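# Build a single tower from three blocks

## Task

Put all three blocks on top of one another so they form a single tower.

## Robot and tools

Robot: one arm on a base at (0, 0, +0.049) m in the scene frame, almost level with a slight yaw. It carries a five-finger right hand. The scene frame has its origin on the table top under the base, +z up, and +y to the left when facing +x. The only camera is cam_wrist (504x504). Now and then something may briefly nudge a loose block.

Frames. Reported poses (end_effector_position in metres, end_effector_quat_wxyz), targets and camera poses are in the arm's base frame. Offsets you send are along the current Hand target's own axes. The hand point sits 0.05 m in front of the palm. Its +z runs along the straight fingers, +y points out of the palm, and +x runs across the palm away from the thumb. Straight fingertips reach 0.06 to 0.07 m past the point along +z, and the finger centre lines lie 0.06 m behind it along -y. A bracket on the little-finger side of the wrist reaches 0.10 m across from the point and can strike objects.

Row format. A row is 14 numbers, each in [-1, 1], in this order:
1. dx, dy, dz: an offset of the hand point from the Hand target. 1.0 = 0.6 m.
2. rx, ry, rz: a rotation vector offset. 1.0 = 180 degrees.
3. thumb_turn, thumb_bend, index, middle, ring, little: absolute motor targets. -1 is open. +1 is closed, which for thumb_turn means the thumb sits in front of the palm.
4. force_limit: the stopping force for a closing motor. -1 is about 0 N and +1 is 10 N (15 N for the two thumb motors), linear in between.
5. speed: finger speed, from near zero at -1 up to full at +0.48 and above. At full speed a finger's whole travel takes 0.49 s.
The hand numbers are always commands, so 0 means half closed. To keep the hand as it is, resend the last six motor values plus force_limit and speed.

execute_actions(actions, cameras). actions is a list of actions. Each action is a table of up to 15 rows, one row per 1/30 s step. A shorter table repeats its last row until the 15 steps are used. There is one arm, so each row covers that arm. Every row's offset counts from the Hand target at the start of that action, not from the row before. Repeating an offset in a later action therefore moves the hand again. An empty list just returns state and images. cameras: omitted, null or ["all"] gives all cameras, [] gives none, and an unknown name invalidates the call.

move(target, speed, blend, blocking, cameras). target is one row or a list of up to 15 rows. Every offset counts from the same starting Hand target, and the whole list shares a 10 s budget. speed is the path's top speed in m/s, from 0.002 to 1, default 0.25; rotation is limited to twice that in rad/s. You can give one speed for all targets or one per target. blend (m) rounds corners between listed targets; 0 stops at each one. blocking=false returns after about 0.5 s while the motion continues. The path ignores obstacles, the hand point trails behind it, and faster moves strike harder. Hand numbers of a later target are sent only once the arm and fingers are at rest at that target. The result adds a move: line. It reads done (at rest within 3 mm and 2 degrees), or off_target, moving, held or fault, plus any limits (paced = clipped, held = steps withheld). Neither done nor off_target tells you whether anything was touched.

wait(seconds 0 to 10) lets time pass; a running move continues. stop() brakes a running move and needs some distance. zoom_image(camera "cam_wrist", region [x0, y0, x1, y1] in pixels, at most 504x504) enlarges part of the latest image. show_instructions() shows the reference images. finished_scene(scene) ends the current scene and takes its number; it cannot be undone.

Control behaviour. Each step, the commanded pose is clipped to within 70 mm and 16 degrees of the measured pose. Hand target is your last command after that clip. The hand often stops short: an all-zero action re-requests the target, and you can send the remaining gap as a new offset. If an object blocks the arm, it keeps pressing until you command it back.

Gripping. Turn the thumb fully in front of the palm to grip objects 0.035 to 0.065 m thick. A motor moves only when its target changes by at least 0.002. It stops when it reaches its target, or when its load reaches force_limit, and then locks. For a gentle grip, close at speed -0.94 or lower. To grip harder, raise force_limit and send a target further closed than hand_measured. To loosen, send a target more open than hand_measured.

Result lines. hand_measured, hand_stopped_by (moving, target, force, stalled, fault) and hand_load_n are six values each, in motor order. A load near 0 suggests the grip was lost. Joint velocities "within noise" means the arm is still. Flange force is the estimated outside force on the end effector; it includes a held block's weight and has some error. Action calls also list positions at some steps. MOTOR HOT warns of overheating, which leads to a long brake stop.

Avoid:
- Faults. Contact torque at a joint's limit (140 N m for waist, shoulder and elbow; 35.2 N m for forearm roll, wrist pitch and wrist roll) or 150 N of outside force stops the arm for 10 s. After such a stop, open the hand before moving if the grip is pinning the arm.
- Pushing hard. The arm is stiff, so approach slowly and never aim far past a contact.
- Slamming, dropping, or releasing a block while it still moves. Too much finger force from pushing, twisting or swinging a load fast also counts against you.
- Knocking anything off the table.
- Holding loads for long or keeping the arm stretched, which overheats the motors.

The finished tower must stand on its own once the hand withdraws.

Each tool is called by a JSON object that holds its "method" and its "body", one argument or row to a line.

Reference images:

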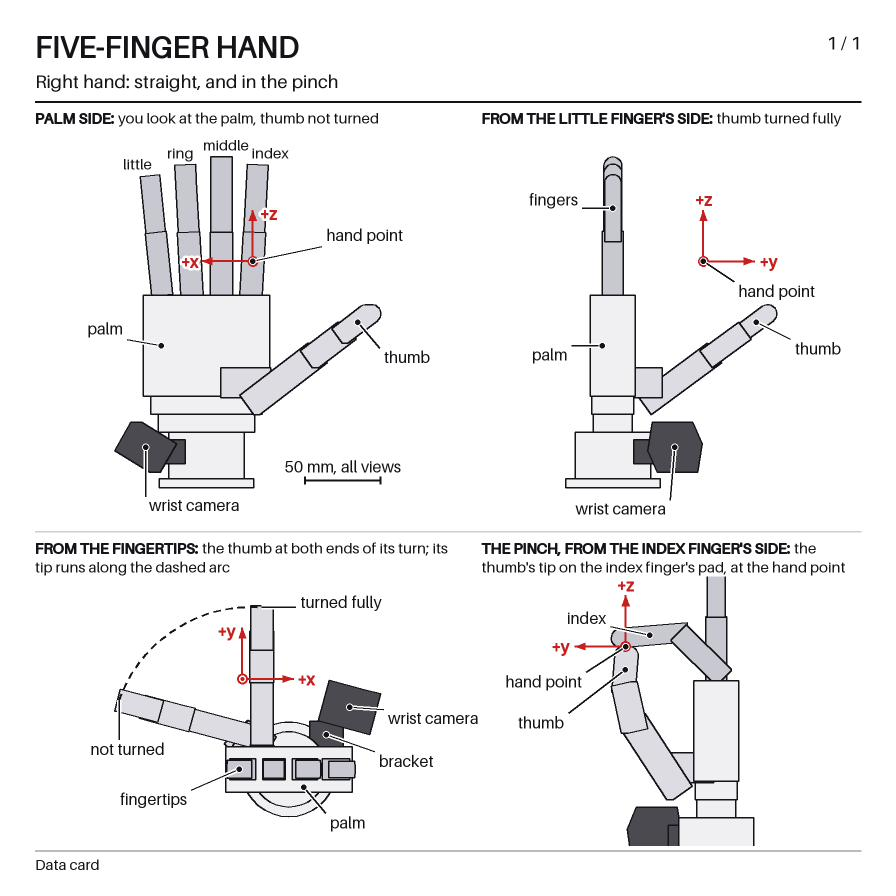

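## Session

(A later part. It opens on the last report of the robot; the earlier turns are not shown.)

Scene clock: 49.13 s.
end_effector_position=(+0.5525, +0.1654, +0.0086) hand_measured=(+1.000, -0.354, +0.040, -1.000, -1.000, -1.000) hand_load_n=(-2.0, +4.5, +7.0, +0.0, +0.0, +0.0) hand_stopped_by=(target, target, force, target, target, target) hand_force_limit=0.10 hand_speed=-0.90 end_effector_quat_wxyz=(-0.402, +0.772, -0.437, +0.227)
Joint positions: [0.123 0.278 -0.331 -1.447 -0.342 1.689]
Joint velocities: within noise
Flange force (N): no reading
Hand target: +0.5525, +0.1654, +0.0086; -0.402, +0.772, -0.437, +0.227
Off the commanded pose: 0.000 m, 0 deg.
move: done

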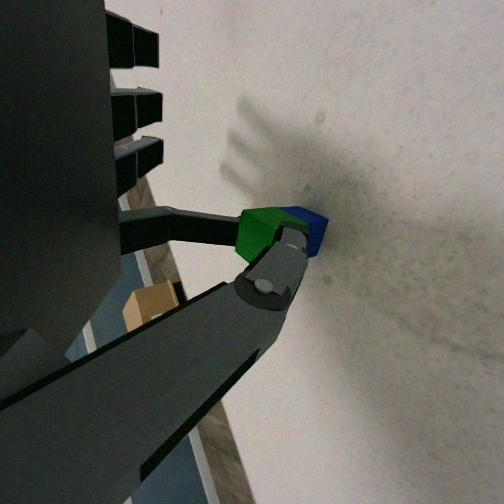

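{"method": "move", "body": {
  "target": [0,0.0005,0.0024,0,0,0,1,-0.354,0.3,-1,-1,-1,0.1,-0.9],
  "speed": 0.02,
  "cameras": []
}}

{"method": "move", "body": {
  "target": [0,0.0007,0.0005,0,0,0,1,-0.354,0.3,-1,-1,-1,0.1,-0.9],
  "speed": 0.02
}}

{"method": "zoom_image", "body": {
  "camera": "cam_wrist",
  "region": [210, 180, 330, 300]
}}

Scene clock: 50.27 s.
end_effector_position=(+0.5534, +0.1659, +0.0075) hand_measured=(+1.000, -0.354, +0.040, -1.000, -1.000, -1.000) hand_load_n=(-2.0, +4.0, +7.0, +0.0, +0.0, +0.0) hand_stopped_by=(target, target, force, target, target, target) hand_force_limit=0.10 hand_speed=-0.90 end_effector_quat_wxyz=(-0.402, +0.772, -0.437, +0.227)
Joint positions: [0.122 0.282 -0.329 -1.452 -0.342 1.695]
Joint velocities: within noise
Flange force (N): no reading
Hand target: +0.5534, +0.1659, +0.0075; -0.402, +0.772, -0.437, +0.227
Off the commanded pose: 0.000 m, 0 deg.
move: done
No camera images: "cameras" was empty.

Scene clock: 50.97 s.
end_effector_position=(+0.5534, +0.1659, +0.0070) hand_measured=(+1.000, -0.354, +0.040, -1.000, -1.000, -1.000) hand_load_n=(-1.5, +4.0, +6.0, +0.0, +0.0, +0.0) hand_stopped_by=(target, target, force, target, target, target) hand_force_limit=0.10 hand_speed=-0.90 end_effector_quat_wxyz=(-0.402, +0.772, -0.437, +0.227)
Joint positions: [0.121 0.283 -0.329 -1.456 -0.343 1.699]
Joint velocities: within noise
Flange force (N): no reading
Hand target: +0.5534, +0.1659, +0.0070; -0.402, +0.772, -0.437, +0.227
Off the commanded pose: 0.000 m, 0 deg.
move: done

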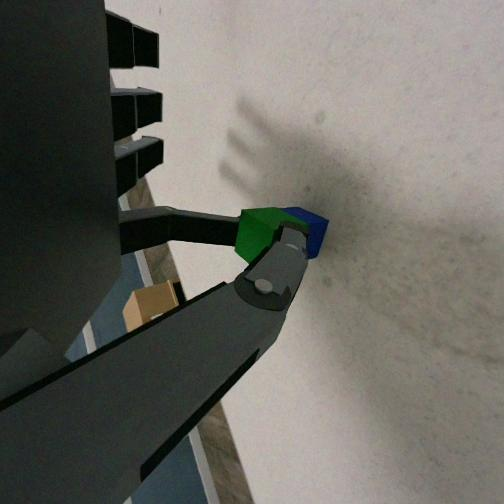

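Scaled by 4.200 from the camera's 504x504 image, which has a finer 720x720 frame.

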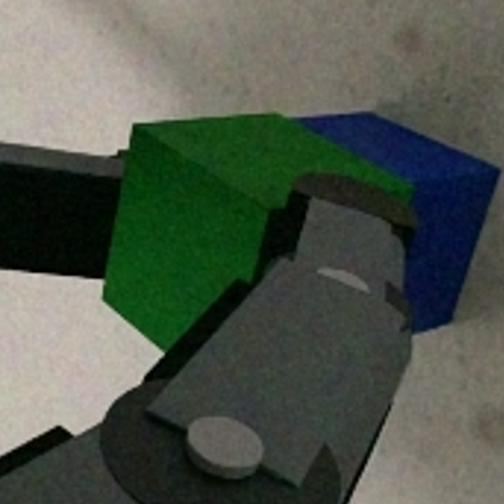

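{"method": "move", "body": {
  "target": [
    [0,0.0004,0.0003,0,0,0,1,-0.354,0.3,-1,-1,-1,0.1,-0.9],
    [0,0.0004,0.0003,0,0,0,1,-0.45,-0.4,-1,-1,-1,-0.5,-0.85]
  ],
  "speed": 0.02
}}

{"method": "zoom_image", "body": {
  "camera": "cam_wrist",
  "region": [210, 180, 330, 300]
}}

Scene clock: 53.13 s.
end_effector_position=(+0.5534, +0.1659, +0.0067) hand_measured=(+1.000, -0.450, -0.400, -1.000, -1.000, -1.000) hand_load_n=(+0.0, +0.0, +0.0, +0.0, +0.0, +0.0) hand_stopped_by=(target, target, target, target, target, target) hand_force_limit=-0.50 hand_speed=-0.85 end_effector_quat_wxyz=(-0.402, +0.772, -0.437, +0.227)
Joint positions: [0.12 0.284 -0.329 -1.457 -0.343 1.701]
Joint velocities: within noise
Flange force (N): no reading
Hand target: +0.5534, +0.1659, +0.0067; -0.402, +0.772, -0.437, +0.227
Off the commanded pose: 0.000 m, 0 deg.
move: done

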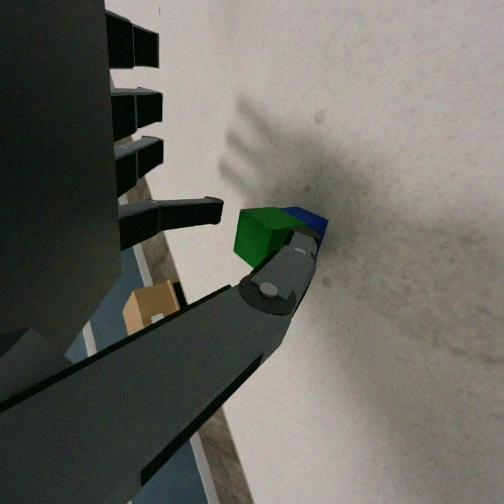

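Scaled by 4.200 from the camera's 504x504 image, which has a finer 720x720 frame.

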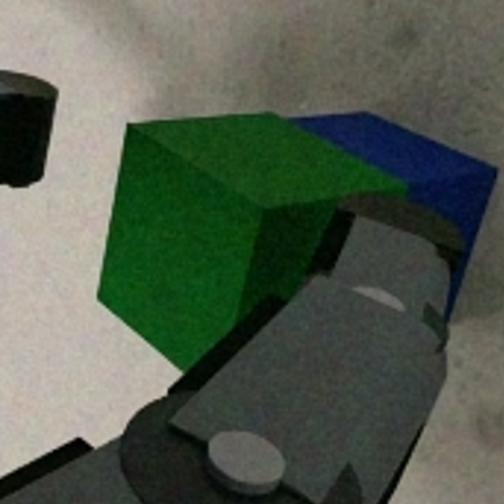

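{"method": "move", "body": {
  "target": [
    [0,0,0,0,0,0,1,-0.6,-0.7,-1,-1,-1,-0.5,-0.6],
    [0,-0.1229,-0.0861,0,0,0,1,-0.6,-0.7,-1,-1,-1,-0.5,-0.6]
  ],
  "speed": 0.1
}}

Scene clock: 55.40 s.
end_effector_position=(+0.5533, +0.1658, +0.0967) hand_measured=(+1.000, -0.600, -0.700, -1.000, -1.000, -1.000) hand_load_n=(+0.0, +0.0, +0.0, +0.0, -0.5, +0.0) hand_stopped_by=(target, target, target, target, target, target) hand_force_limit=-0.50 hand_speed=-0.60 end_effector_quat_wxyz=(-0.402, +0.772, -0.437, +0.227)
Joint positions: [0.298 0.098 -0.355 -0.869 -0.261 0.992]
Joint velocities: within noise
Flange force (N): no reading
Hand target: +0.5533, +0.1658, +0.0967; -0.402, +0.772, -0.437, +0.227
Off the commanded pose: 0.000 m, 0 deg.
move: done

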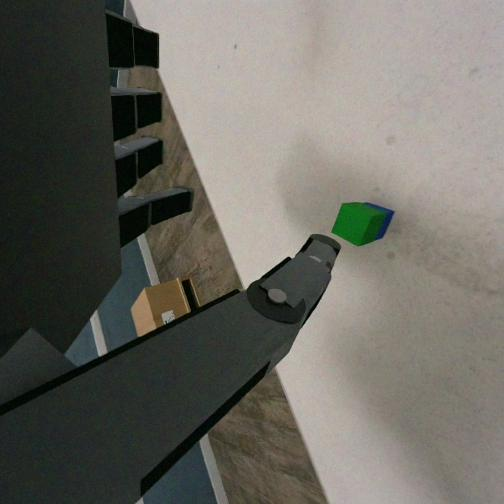

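{"method": "move", "body": {
  "target": [0.4017,0.2104,-0.1347,0,0,0,1,-0.36,-0.6,-1,-1,-1,-0.5,-0.6],
  "speed": 0.25
}}

{"method": "zoom_image", "body": {
  "camera": "cam_wrist",
  "region": [230, 130, 400, 300]
}}

Scene clock: 57.30 s.
end_effector_position=(+0.5586, -0.1121, +0.0395) hand_measured=(+1.000, -0.360, -0.600, -1.000, -1.000, -1.000) hand_load_n=(+0.0, +0.0, +0.0, +0.0, +0.0, +0.0) hand_stopped_by=(target, target, target, target, target, target) hand_force_limit=-0.50 hand_speed=-0.60 end_effector_quat_wxyz=(-0.402, +0.772, -0.437, +0.227)
Joint positions: [-0.446 0.357 -0.142 -1.173 -0.836 1.726]
Joint velocities: within noise
Flange force (N): [-3.3 5.7 -4.9]
Hand target: +0.5586, -0.1121, +0.0395; -0.402, +0.772, -0.437, +0.227
Off the commanded pose: 0.000 m, 0 deg.
move: done

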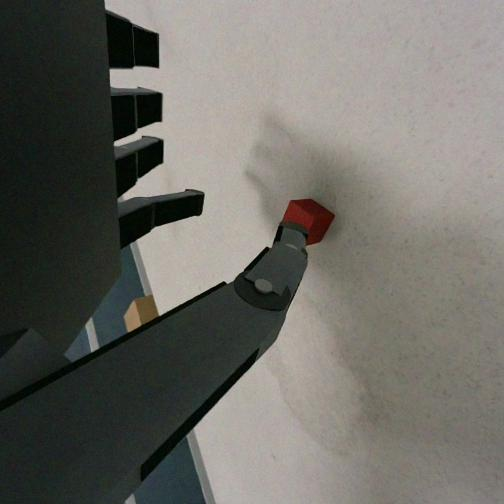

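Scaled by 2.965 from the camera's 504x504 image, which has a finer 720x720 frame.

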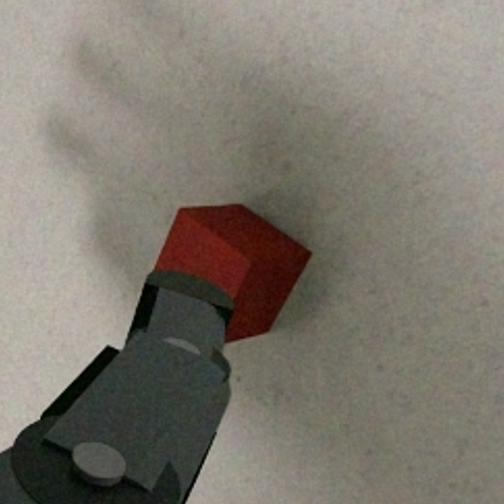

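{"method": "move", "body": {
  "target": [
    [-0.0008,0.050,0.0392,0,0,0,1,-0.36,-0.6,-1,-1,-1,-0.5,-0.6],
    [-0.0008,0.0732,0.0553,0,0,0,1,-0.36,-0.6,-1,-1,-1,-0.5,-0.6]
  ],
  "speed": [0.08,0.04]
}}

{"method": "zoom_image", "body": {
  "camera": "cam_wrist",
  "region": [150, 120, 350, 320]
}}

Scene clock: 58.83 s.
end_effector_position=(+0.5599, -0.1106, -0.0156) hand_measured=(+1.000, -0.360, -0.600, -1.000, -1.000, -1.000) hand_load_n=(+0.5, +0.0, +0.0, +0.0, +0.0, +0.0) hand_stopped_by=(target, target, target, target, target, target) hand_force_limit=-0.50 hand_speed=-0.60 end_effector_quat_wxyz=(-0.402, +0.772, -0.437, +0.227)
Joint positions: [-0.466 0.465 -0.146 -1.265 -0.813 1.877]
Joint velocities: within noise
Flange force (N): [-3.3 4.7 -4.0]
Hand target: +0.5600, -0.1107, -0.0155; -0.402, +0.772, -0.437, +0.227
Off the commanded pose: 0.000 m, 0 deg.
move: done

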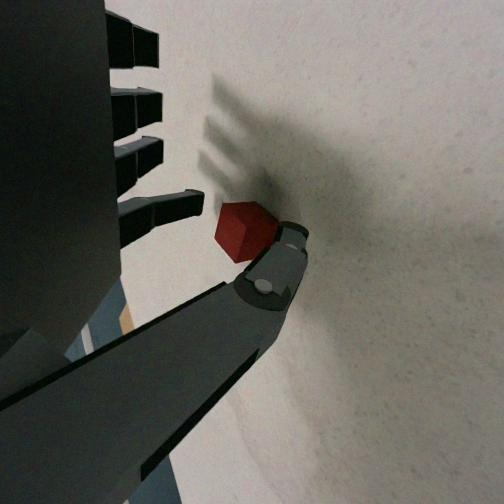

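Scaled by 2.520 from the camera's 504x504 image, which has a finer 720x720 frame.

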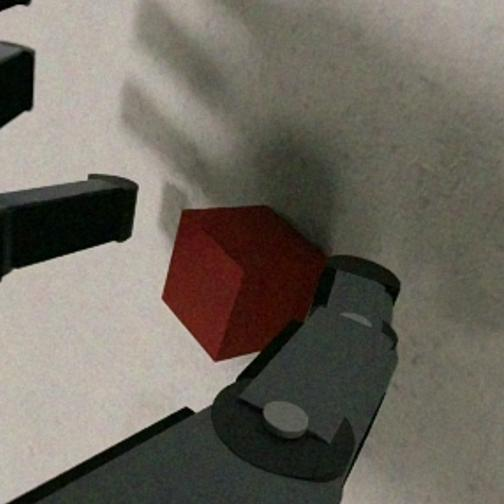

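{"method": "move", "body": {
  "target": [
    [0,0,0,0,0,0,1,-0.36,0.25,-1,-1,-1,-0.3,-0.88],
    [0,0,0,0,0,0,1,-0.36,0.3,-1,-1,-1,0.1,-0.9]
  ],
  "speed": 0.05
}}

{"method": "zoom_image", "body": {
  "camera": "cam_wrist",
  "region": [150, 120, 350, 320]
}}

Scene clock: 61.60 s.
end_effector_position=(+0.5600, -0.1107, -0.0155) hand_measured=(+1.000, -0.360, +0.044, -1.000, -1.000, -1.000) hand_load_n=(-1.5, +3.5, +6.5, +0.0, +0.0, +0.5) hand_stopped_by=(target, target, force, target, target, target) hand_force_limit=0.10 hand_speed=-0.90 end_effector_quat_wxyz=(-0.402, +0.772, -0.437, +0.227)
Joint positions: [-0.466 0.465 -0.146 -1.265 -0.813 1.877]
Joint velocities: within noise
Flange force (N): [-3.9 4.4 -5.0]
Hand target: +0.5600, -0.1107, -0.0155; -0.402, +0.772, -0.437, +0.227
Off the commanded pose: 0.000 m, 0 deg.
move: done

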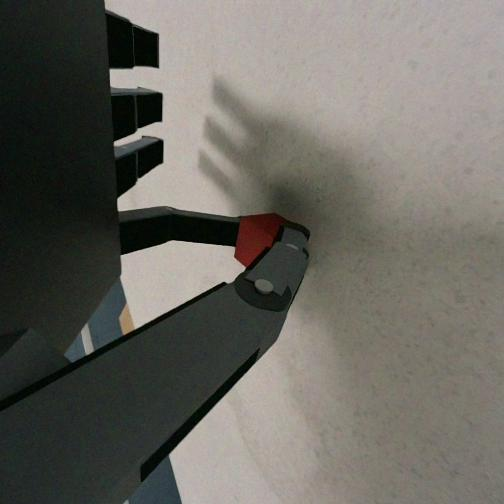

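Scaled by 2.520 from the camera's 504x504 image, which has a finer 720x720 frame.

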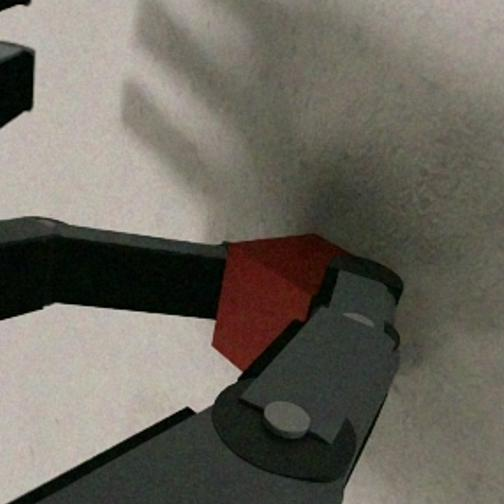

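{"method": "move", "body": {
  "target": [
    [0,-0.116,-0.0813,0,0,0,1,-0.36,0.3,-1,-1,-1,0.1,-0.9],
    [-0.4372,-0.2705,0.0506,0,0,0,1,-0.36,0.3,-1,-1,-1,0.1,-0.9]
  ],
  "speed": [0.12,0.18],
  "blend": [0.02,0]
}}

{"method": "zoom_image", "body": {
  "camera": "cam_wrist",
  "region": [230, 130, 400, 300]
}}

Scene clock: 65.03 s.
end_effector_position=(+0.5262, +0.1749, +0.1002) hand_measured=(+1.000, -0.360, +0.044, -1.000, -1.000, -1.000) hand_load_n=(-1.5, +4.0, +6.0, +0.0, -0.5, +0.0) hand_stopped_by=(target, target, force, target, target, target) hand_force_limit=0.10 hand_speed=-0.90 end_effector_quat_wxyz=(-0.403, +0.772, -0.437, +0.227)
Joint positions: [0.369 0.03 -0.441 -0.774 -0.202 0.862]
Joint velocities: within noise
Flange force (N): no reading
Hand target: +0.5261, +0.1749, +0.1002; -0.402, +0.772, -0.437, +0.227
Off the commanded pose: 0.000 m, 0 deg.
move: done

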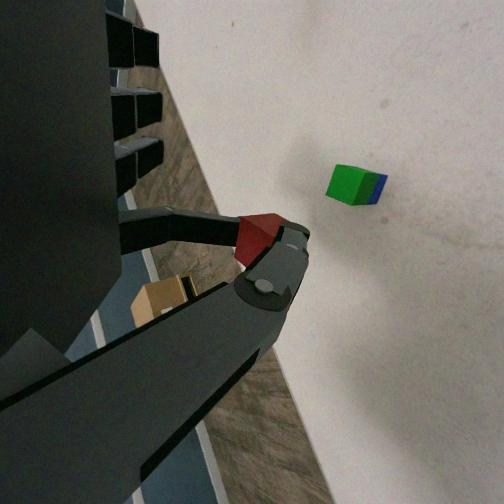

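Scaled by 2.965 from the camera's 504x504 image, which has a finer 720x720 frame.

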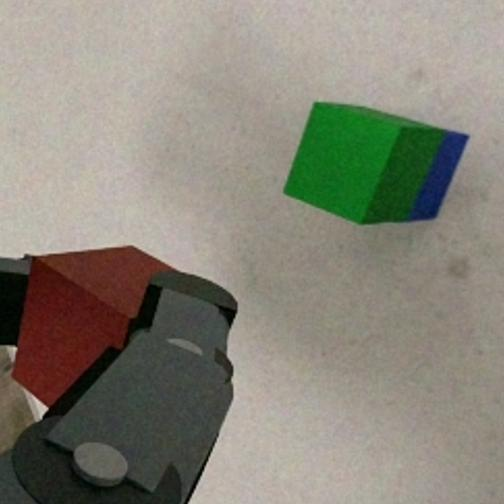

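{"method": "move", "body": {
  "target": [
    [0.045,0.0242,0.0525,0,0,0,1,-0.36,0.3,-1,-1,-1,0.1,-0.9],
    [0.045,0.0652,0.0812,0,0,0,1,-0.36,0.3,-1,-1,-1,0.1,-0.9]
  ],
  "speed": [0.1,0.05]
}}

{"method": "zoom_image", "body": {
  "camera": "cam_wrist",
  "region": [210, 180, 330, 300]
}}

Scene clock: 66.90 s.
end_effector_position=(+0.5551, +0.1608, +0.0403) hand_measured=(+1.000, -0.360, +0.044, -1.000, -1.000, -1.000) hand_load_n=(-1.5, +4.0, +6.5, +0.0, +0.0, +0.0) hand_stopped_by=(target, target, force, target, target, target) hand_force_limit=0.10 hand_speed=-0.90 end_effector_quat_wxyz=(-0.402, +0.772, -0.437, +0.227)
Joint positions: [0.174 0.212 -0.328 -1.248 -0.315 1.449]
Joint velocities: within noise
Flange force (N): no reading
Hand target: +0.5550, +0.1608, +0.0402; -0.402, +0.772, -0.437, +0.227
Off the commanded pose: 0.000 m, 0 deg.
move: done

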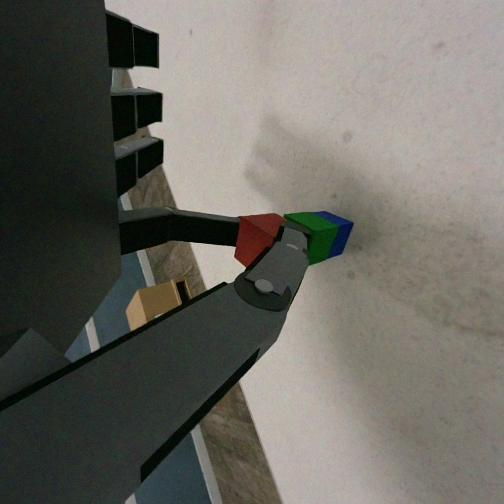

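Scaled by 4.200 from the camera's 504x504 image, which has a finer 720x720 frame.

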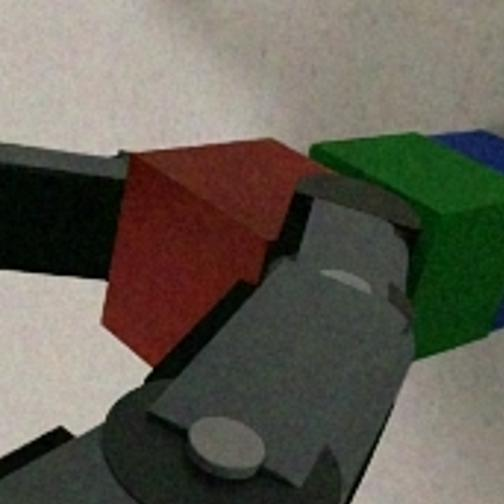

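{"method": "move", "body": {
  "target": [-0.0025,0.0072,0.0071,0,0,0,1,-0.36,0.3,-1,-1,-1,0.1,-0.9],
  "speed": 0.03
}}

{"method": "zoom_image", "body": {
  "camera": "cam_wrist",
  "region": [210, 180, 330, 300]
}}

Scene clock: 68.20 s.
end_effector_position=(+0.5551, +0.1626, +0.0342) hand_measured=(+1.000, -0.360, +0.044, -1.000, -1.000, -1.000) hand_load_n=(-1.5, +4.0, +6.0, +0.0, +0.0, +0.0) hand_stopped_by=(target, target, force, target, target, target) hand_force_limit=0.10 hand_speed=-0.90 end_effector_quat_wxyz=(-0.402, +0.772, -0.437, +0.227)
Joint positions: [0.167 0.225 -0.327 -1.285 -0.317 1.491]
Joint velocities: within noise
Flange force (N): no reading
Hand target: +0.5551, +0.1626, +0.0342; -0.402, +0.772, -0.437, +0.227
Off the commanded pose: 0.000 m, 0 deg.
move: done

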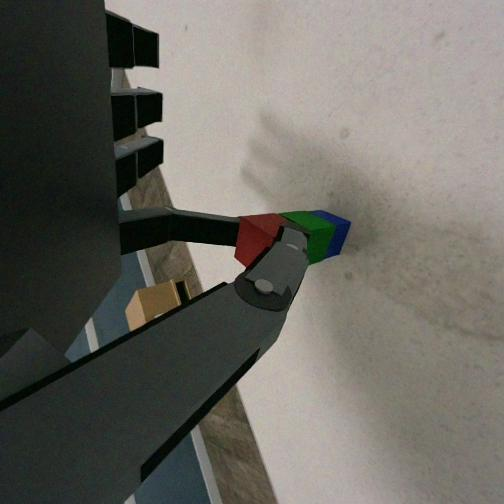

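Scaled by 4.200 from the camera's 504x504 image, which has a finer 720x720 frame.

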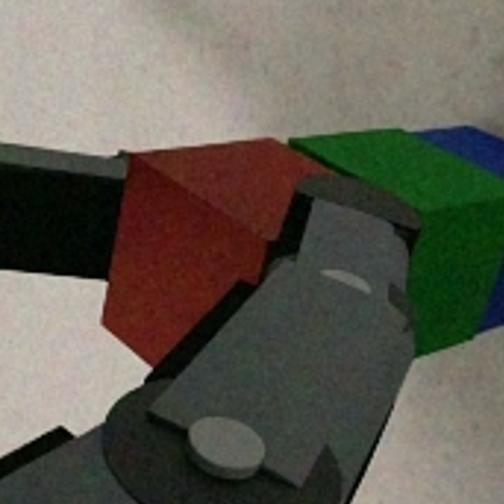

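{"method": "move", "body": {
  "target": [0,0.0023,0.0016,0,0,0,1,-0.36,0.3,-1,-1,-1,0.1,-0.9],
  "speed": 0.02,
  "cameras": []
}}

{"method": "move", "body": {
  "target": [0,0.001,0.0007,0,0,0,1,-0.36,0.3,-1,-1,-1,0.1,-0.9],
  "speed": 0.02
}}

{"method": "zoom_image", "body": {
  "camera": "cam_wrist",
  "region": [210, 180, 330, 300]
}}

Scene clock: 69.03 s.
end_effector_position=(+0.5551, +0.1626, +0.0326) hand_measured=(+1.000, -0.360, +0.044, -1.000, -1.000, -1.000) hand_load_n=(-1.5, +4.0, +6.0, -0.5, +0.0, +0.0) hand_stopped_by=(target, target, force, target, target, target) hand_force_limit=0.10 hand_speed=-0.90 end_effector_quat_wxyz=(-0.402, +0.772, -0.437, +0.227)
Joint positions: [0.164 0.229 -0.327 -1.295 -0.319 1.504]
Joint velocities: within noise
Flange force (N): no reading
Hand target: +0.5551, +0.1626, +0.0325; -0.402, +0.772, -0.437, +0.227
Off the commanded pose: 0.000 m, 0 deg.
move: done
No camera images: "cameras" was empty.

Scene clock: 69.73 s.
end_effector_position=(+0.5551, +0.1626, +0.0318) hand_measured=(+1.000, -0.360, +0.044, -1.000, -1.000, -1.000) hand_load_n=(-1.0, +4.0, +6.5, +0.0, +0.0, +0.0) hand_stopped_by=(target, target, force, target, target, target) hand_force_limit=0.10 hand_speed=-0.90 end_effector_quat_wxyz=(-0.402, +0.772, -0.437, +0.227)
Joint positions: [0.162 0.23 -0.327 -1.3 -0.32 1.51]
Joint velocities: within noise
Flange force (N): no reading
Hand target: +0.5551, +0.1626, +0.0318; -0.402, +0.772, -0.437, +0.227
Off the commanded pose: 0.000 m, 0 deg.
move: done

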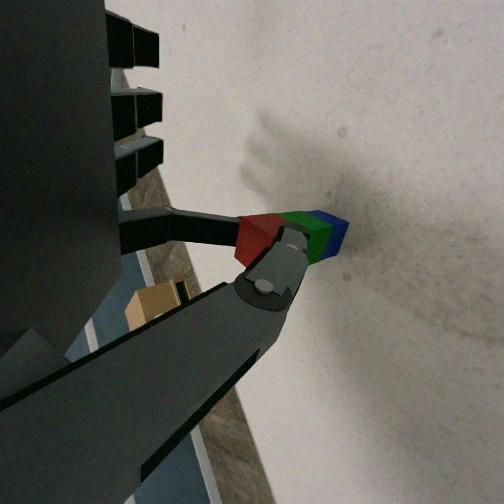

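Scaled by 4.200 from the camera's 504x504 image, which has a finer 720x720 frame.

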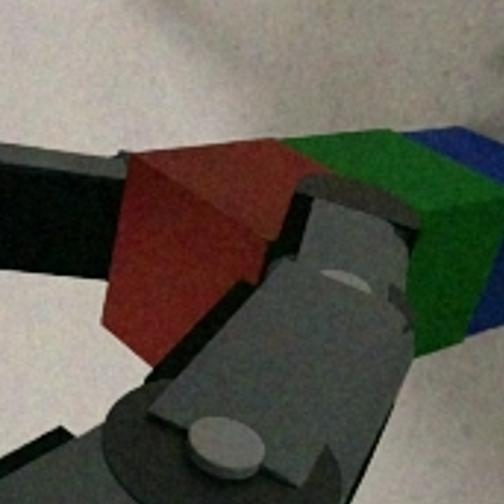

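{"method": "move", "body": {
  "target": [0,0.0007,0.0005,0,0,0,1,-0.36,0.3,-1,-1,-1,0.1,-0.9],
  "speed": 0.02,
  "cameras": []
}}

{"method": "move", "body": {
  "target": [0,0,0,0,0,0,1,-0.45,-0.4,-1,-1,-1,-0.5,-0.87],
  "speed": 0.02
}}

{"method": "zoom_image", "body": {
  "camera": "cam_wrist",
  "region": [210, 180, 330, 300]
}}

Scene clock: 70.60 s.
end_effector_position=(+0.5551, +0.1626, +0.0313) hand_measured=(+1.000, -0.360, +0.044, -1.000, -1.000, -1.000) hand_load_n=(-1.0, +4.0, +6.5, +0.0, +0.0, +0.0) hand_stopped_by=(target, target, force, target, target, target) hand_force_limit=0.10 hand_speed=-0.90 end_effector_quat_wxyz=(-0.402, +0.772, -0.437, +0.227)
Joint positions: [0.161 0.231 -0.326 -1.303 -0.32 1.514]
Joint velocities: within noise
Flange force (N): no reading
Hand target: +0.5551, +0.1626, +0.0313; -0.402, +0.772, -0.437, +0.227
Off the commanded pose: 0.000 m, 0 deg.
move: done
No camera images: "cameras" was empty.

Scene clock: 72.10 s.
end_effector_position=(+0.5551, +0.1626, +0.0313) hand_measured=(+1.000, -0.450, -0.400, -1.000, -1.000, -1.000) hand_load_n=(+0.0, +0.0, +0.0, +0.0, +0.0, +0.0) hand_stopped_by=(target, target, target, target, target, target) hand_force_limit=-0.50 hand_speed=-0.87 end_effector_quat_wxyz=(-0.402, +0.772, -0.437, +0.227)
Joint positions: [0.161 0.231 -0.326 -1.303 -0.32 1.514]
Joint velocities: within noise
Flange force (N): no reading
Hand target: +0.5551, +0.1626, +0.0313; -0.402, +0.772, -0.437, +0.227
Off the commanded pose: 0.000 m, 0 deg.
move: done

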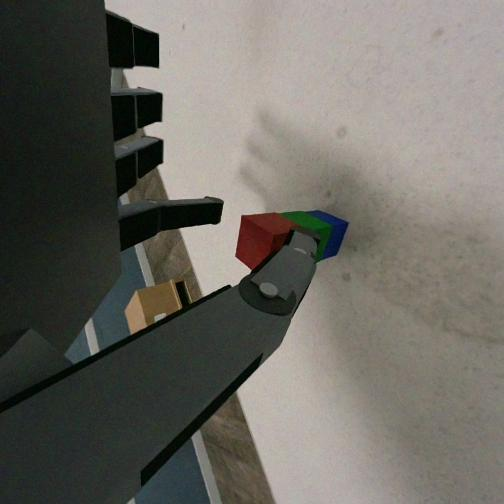

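Scaled by 4.200 from the camera's 504x504 image, which has a finer 720x720 frame.

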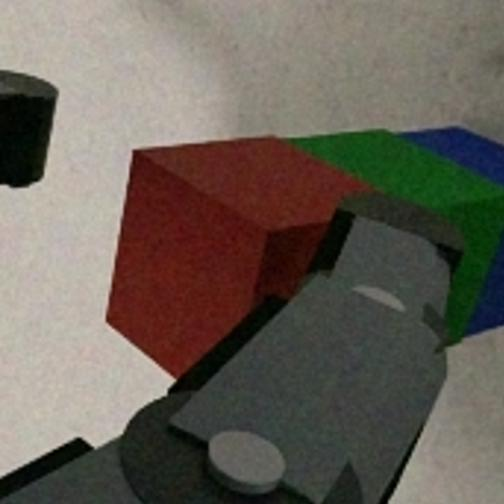

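Stable. Retreat upward.

{"method": "move", "body": {
  "target": [
    [0,0,0,0,0,0,1,-0.6,-0.7,-1,-1,-1,-0.5,-0.6],
    [0,-0.1229,-0.0861,0,0,0,1,-0.6,-0.7,-1,-1,-1,-0.5,-0.6]
  ],
  "speed": 0.12
}}

Scene clock: 74.20 s.
end_effector_position=(+0.5551, +0.1625, +0.1213) hand_measured=(+1.000, -0.600, -0.700, -1.000, -1.000, -1.000) hand_load_n=(+0.0, +0.0, +0.0, +0.0, +0.0, +0.0) hand_stopped_by=(target, target, target, target, target, target) hand_force_limit=-0.50 hand_speed=-0.60 end_effector_quat_wxyz=(-0.402, +0.772, -0.437, +0.227)
Joint positions: [0.322 0.059 -0.359 -0.733 -0.27 0.841]
Joint velocities: within noise
Flange force (N): no reading
Hand target: +0.5551, +0.1625, +0.1213; -0.402, +0.772, -0.437, +0.227
Off the commanded pose: 0.000 m, 0 deg.
move: done

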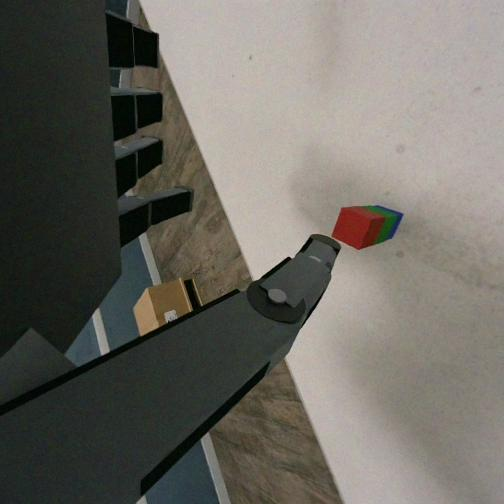

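{"method": "finished_scene", "body": {
  "scene": 3
}}

The scene is finished: the task was done.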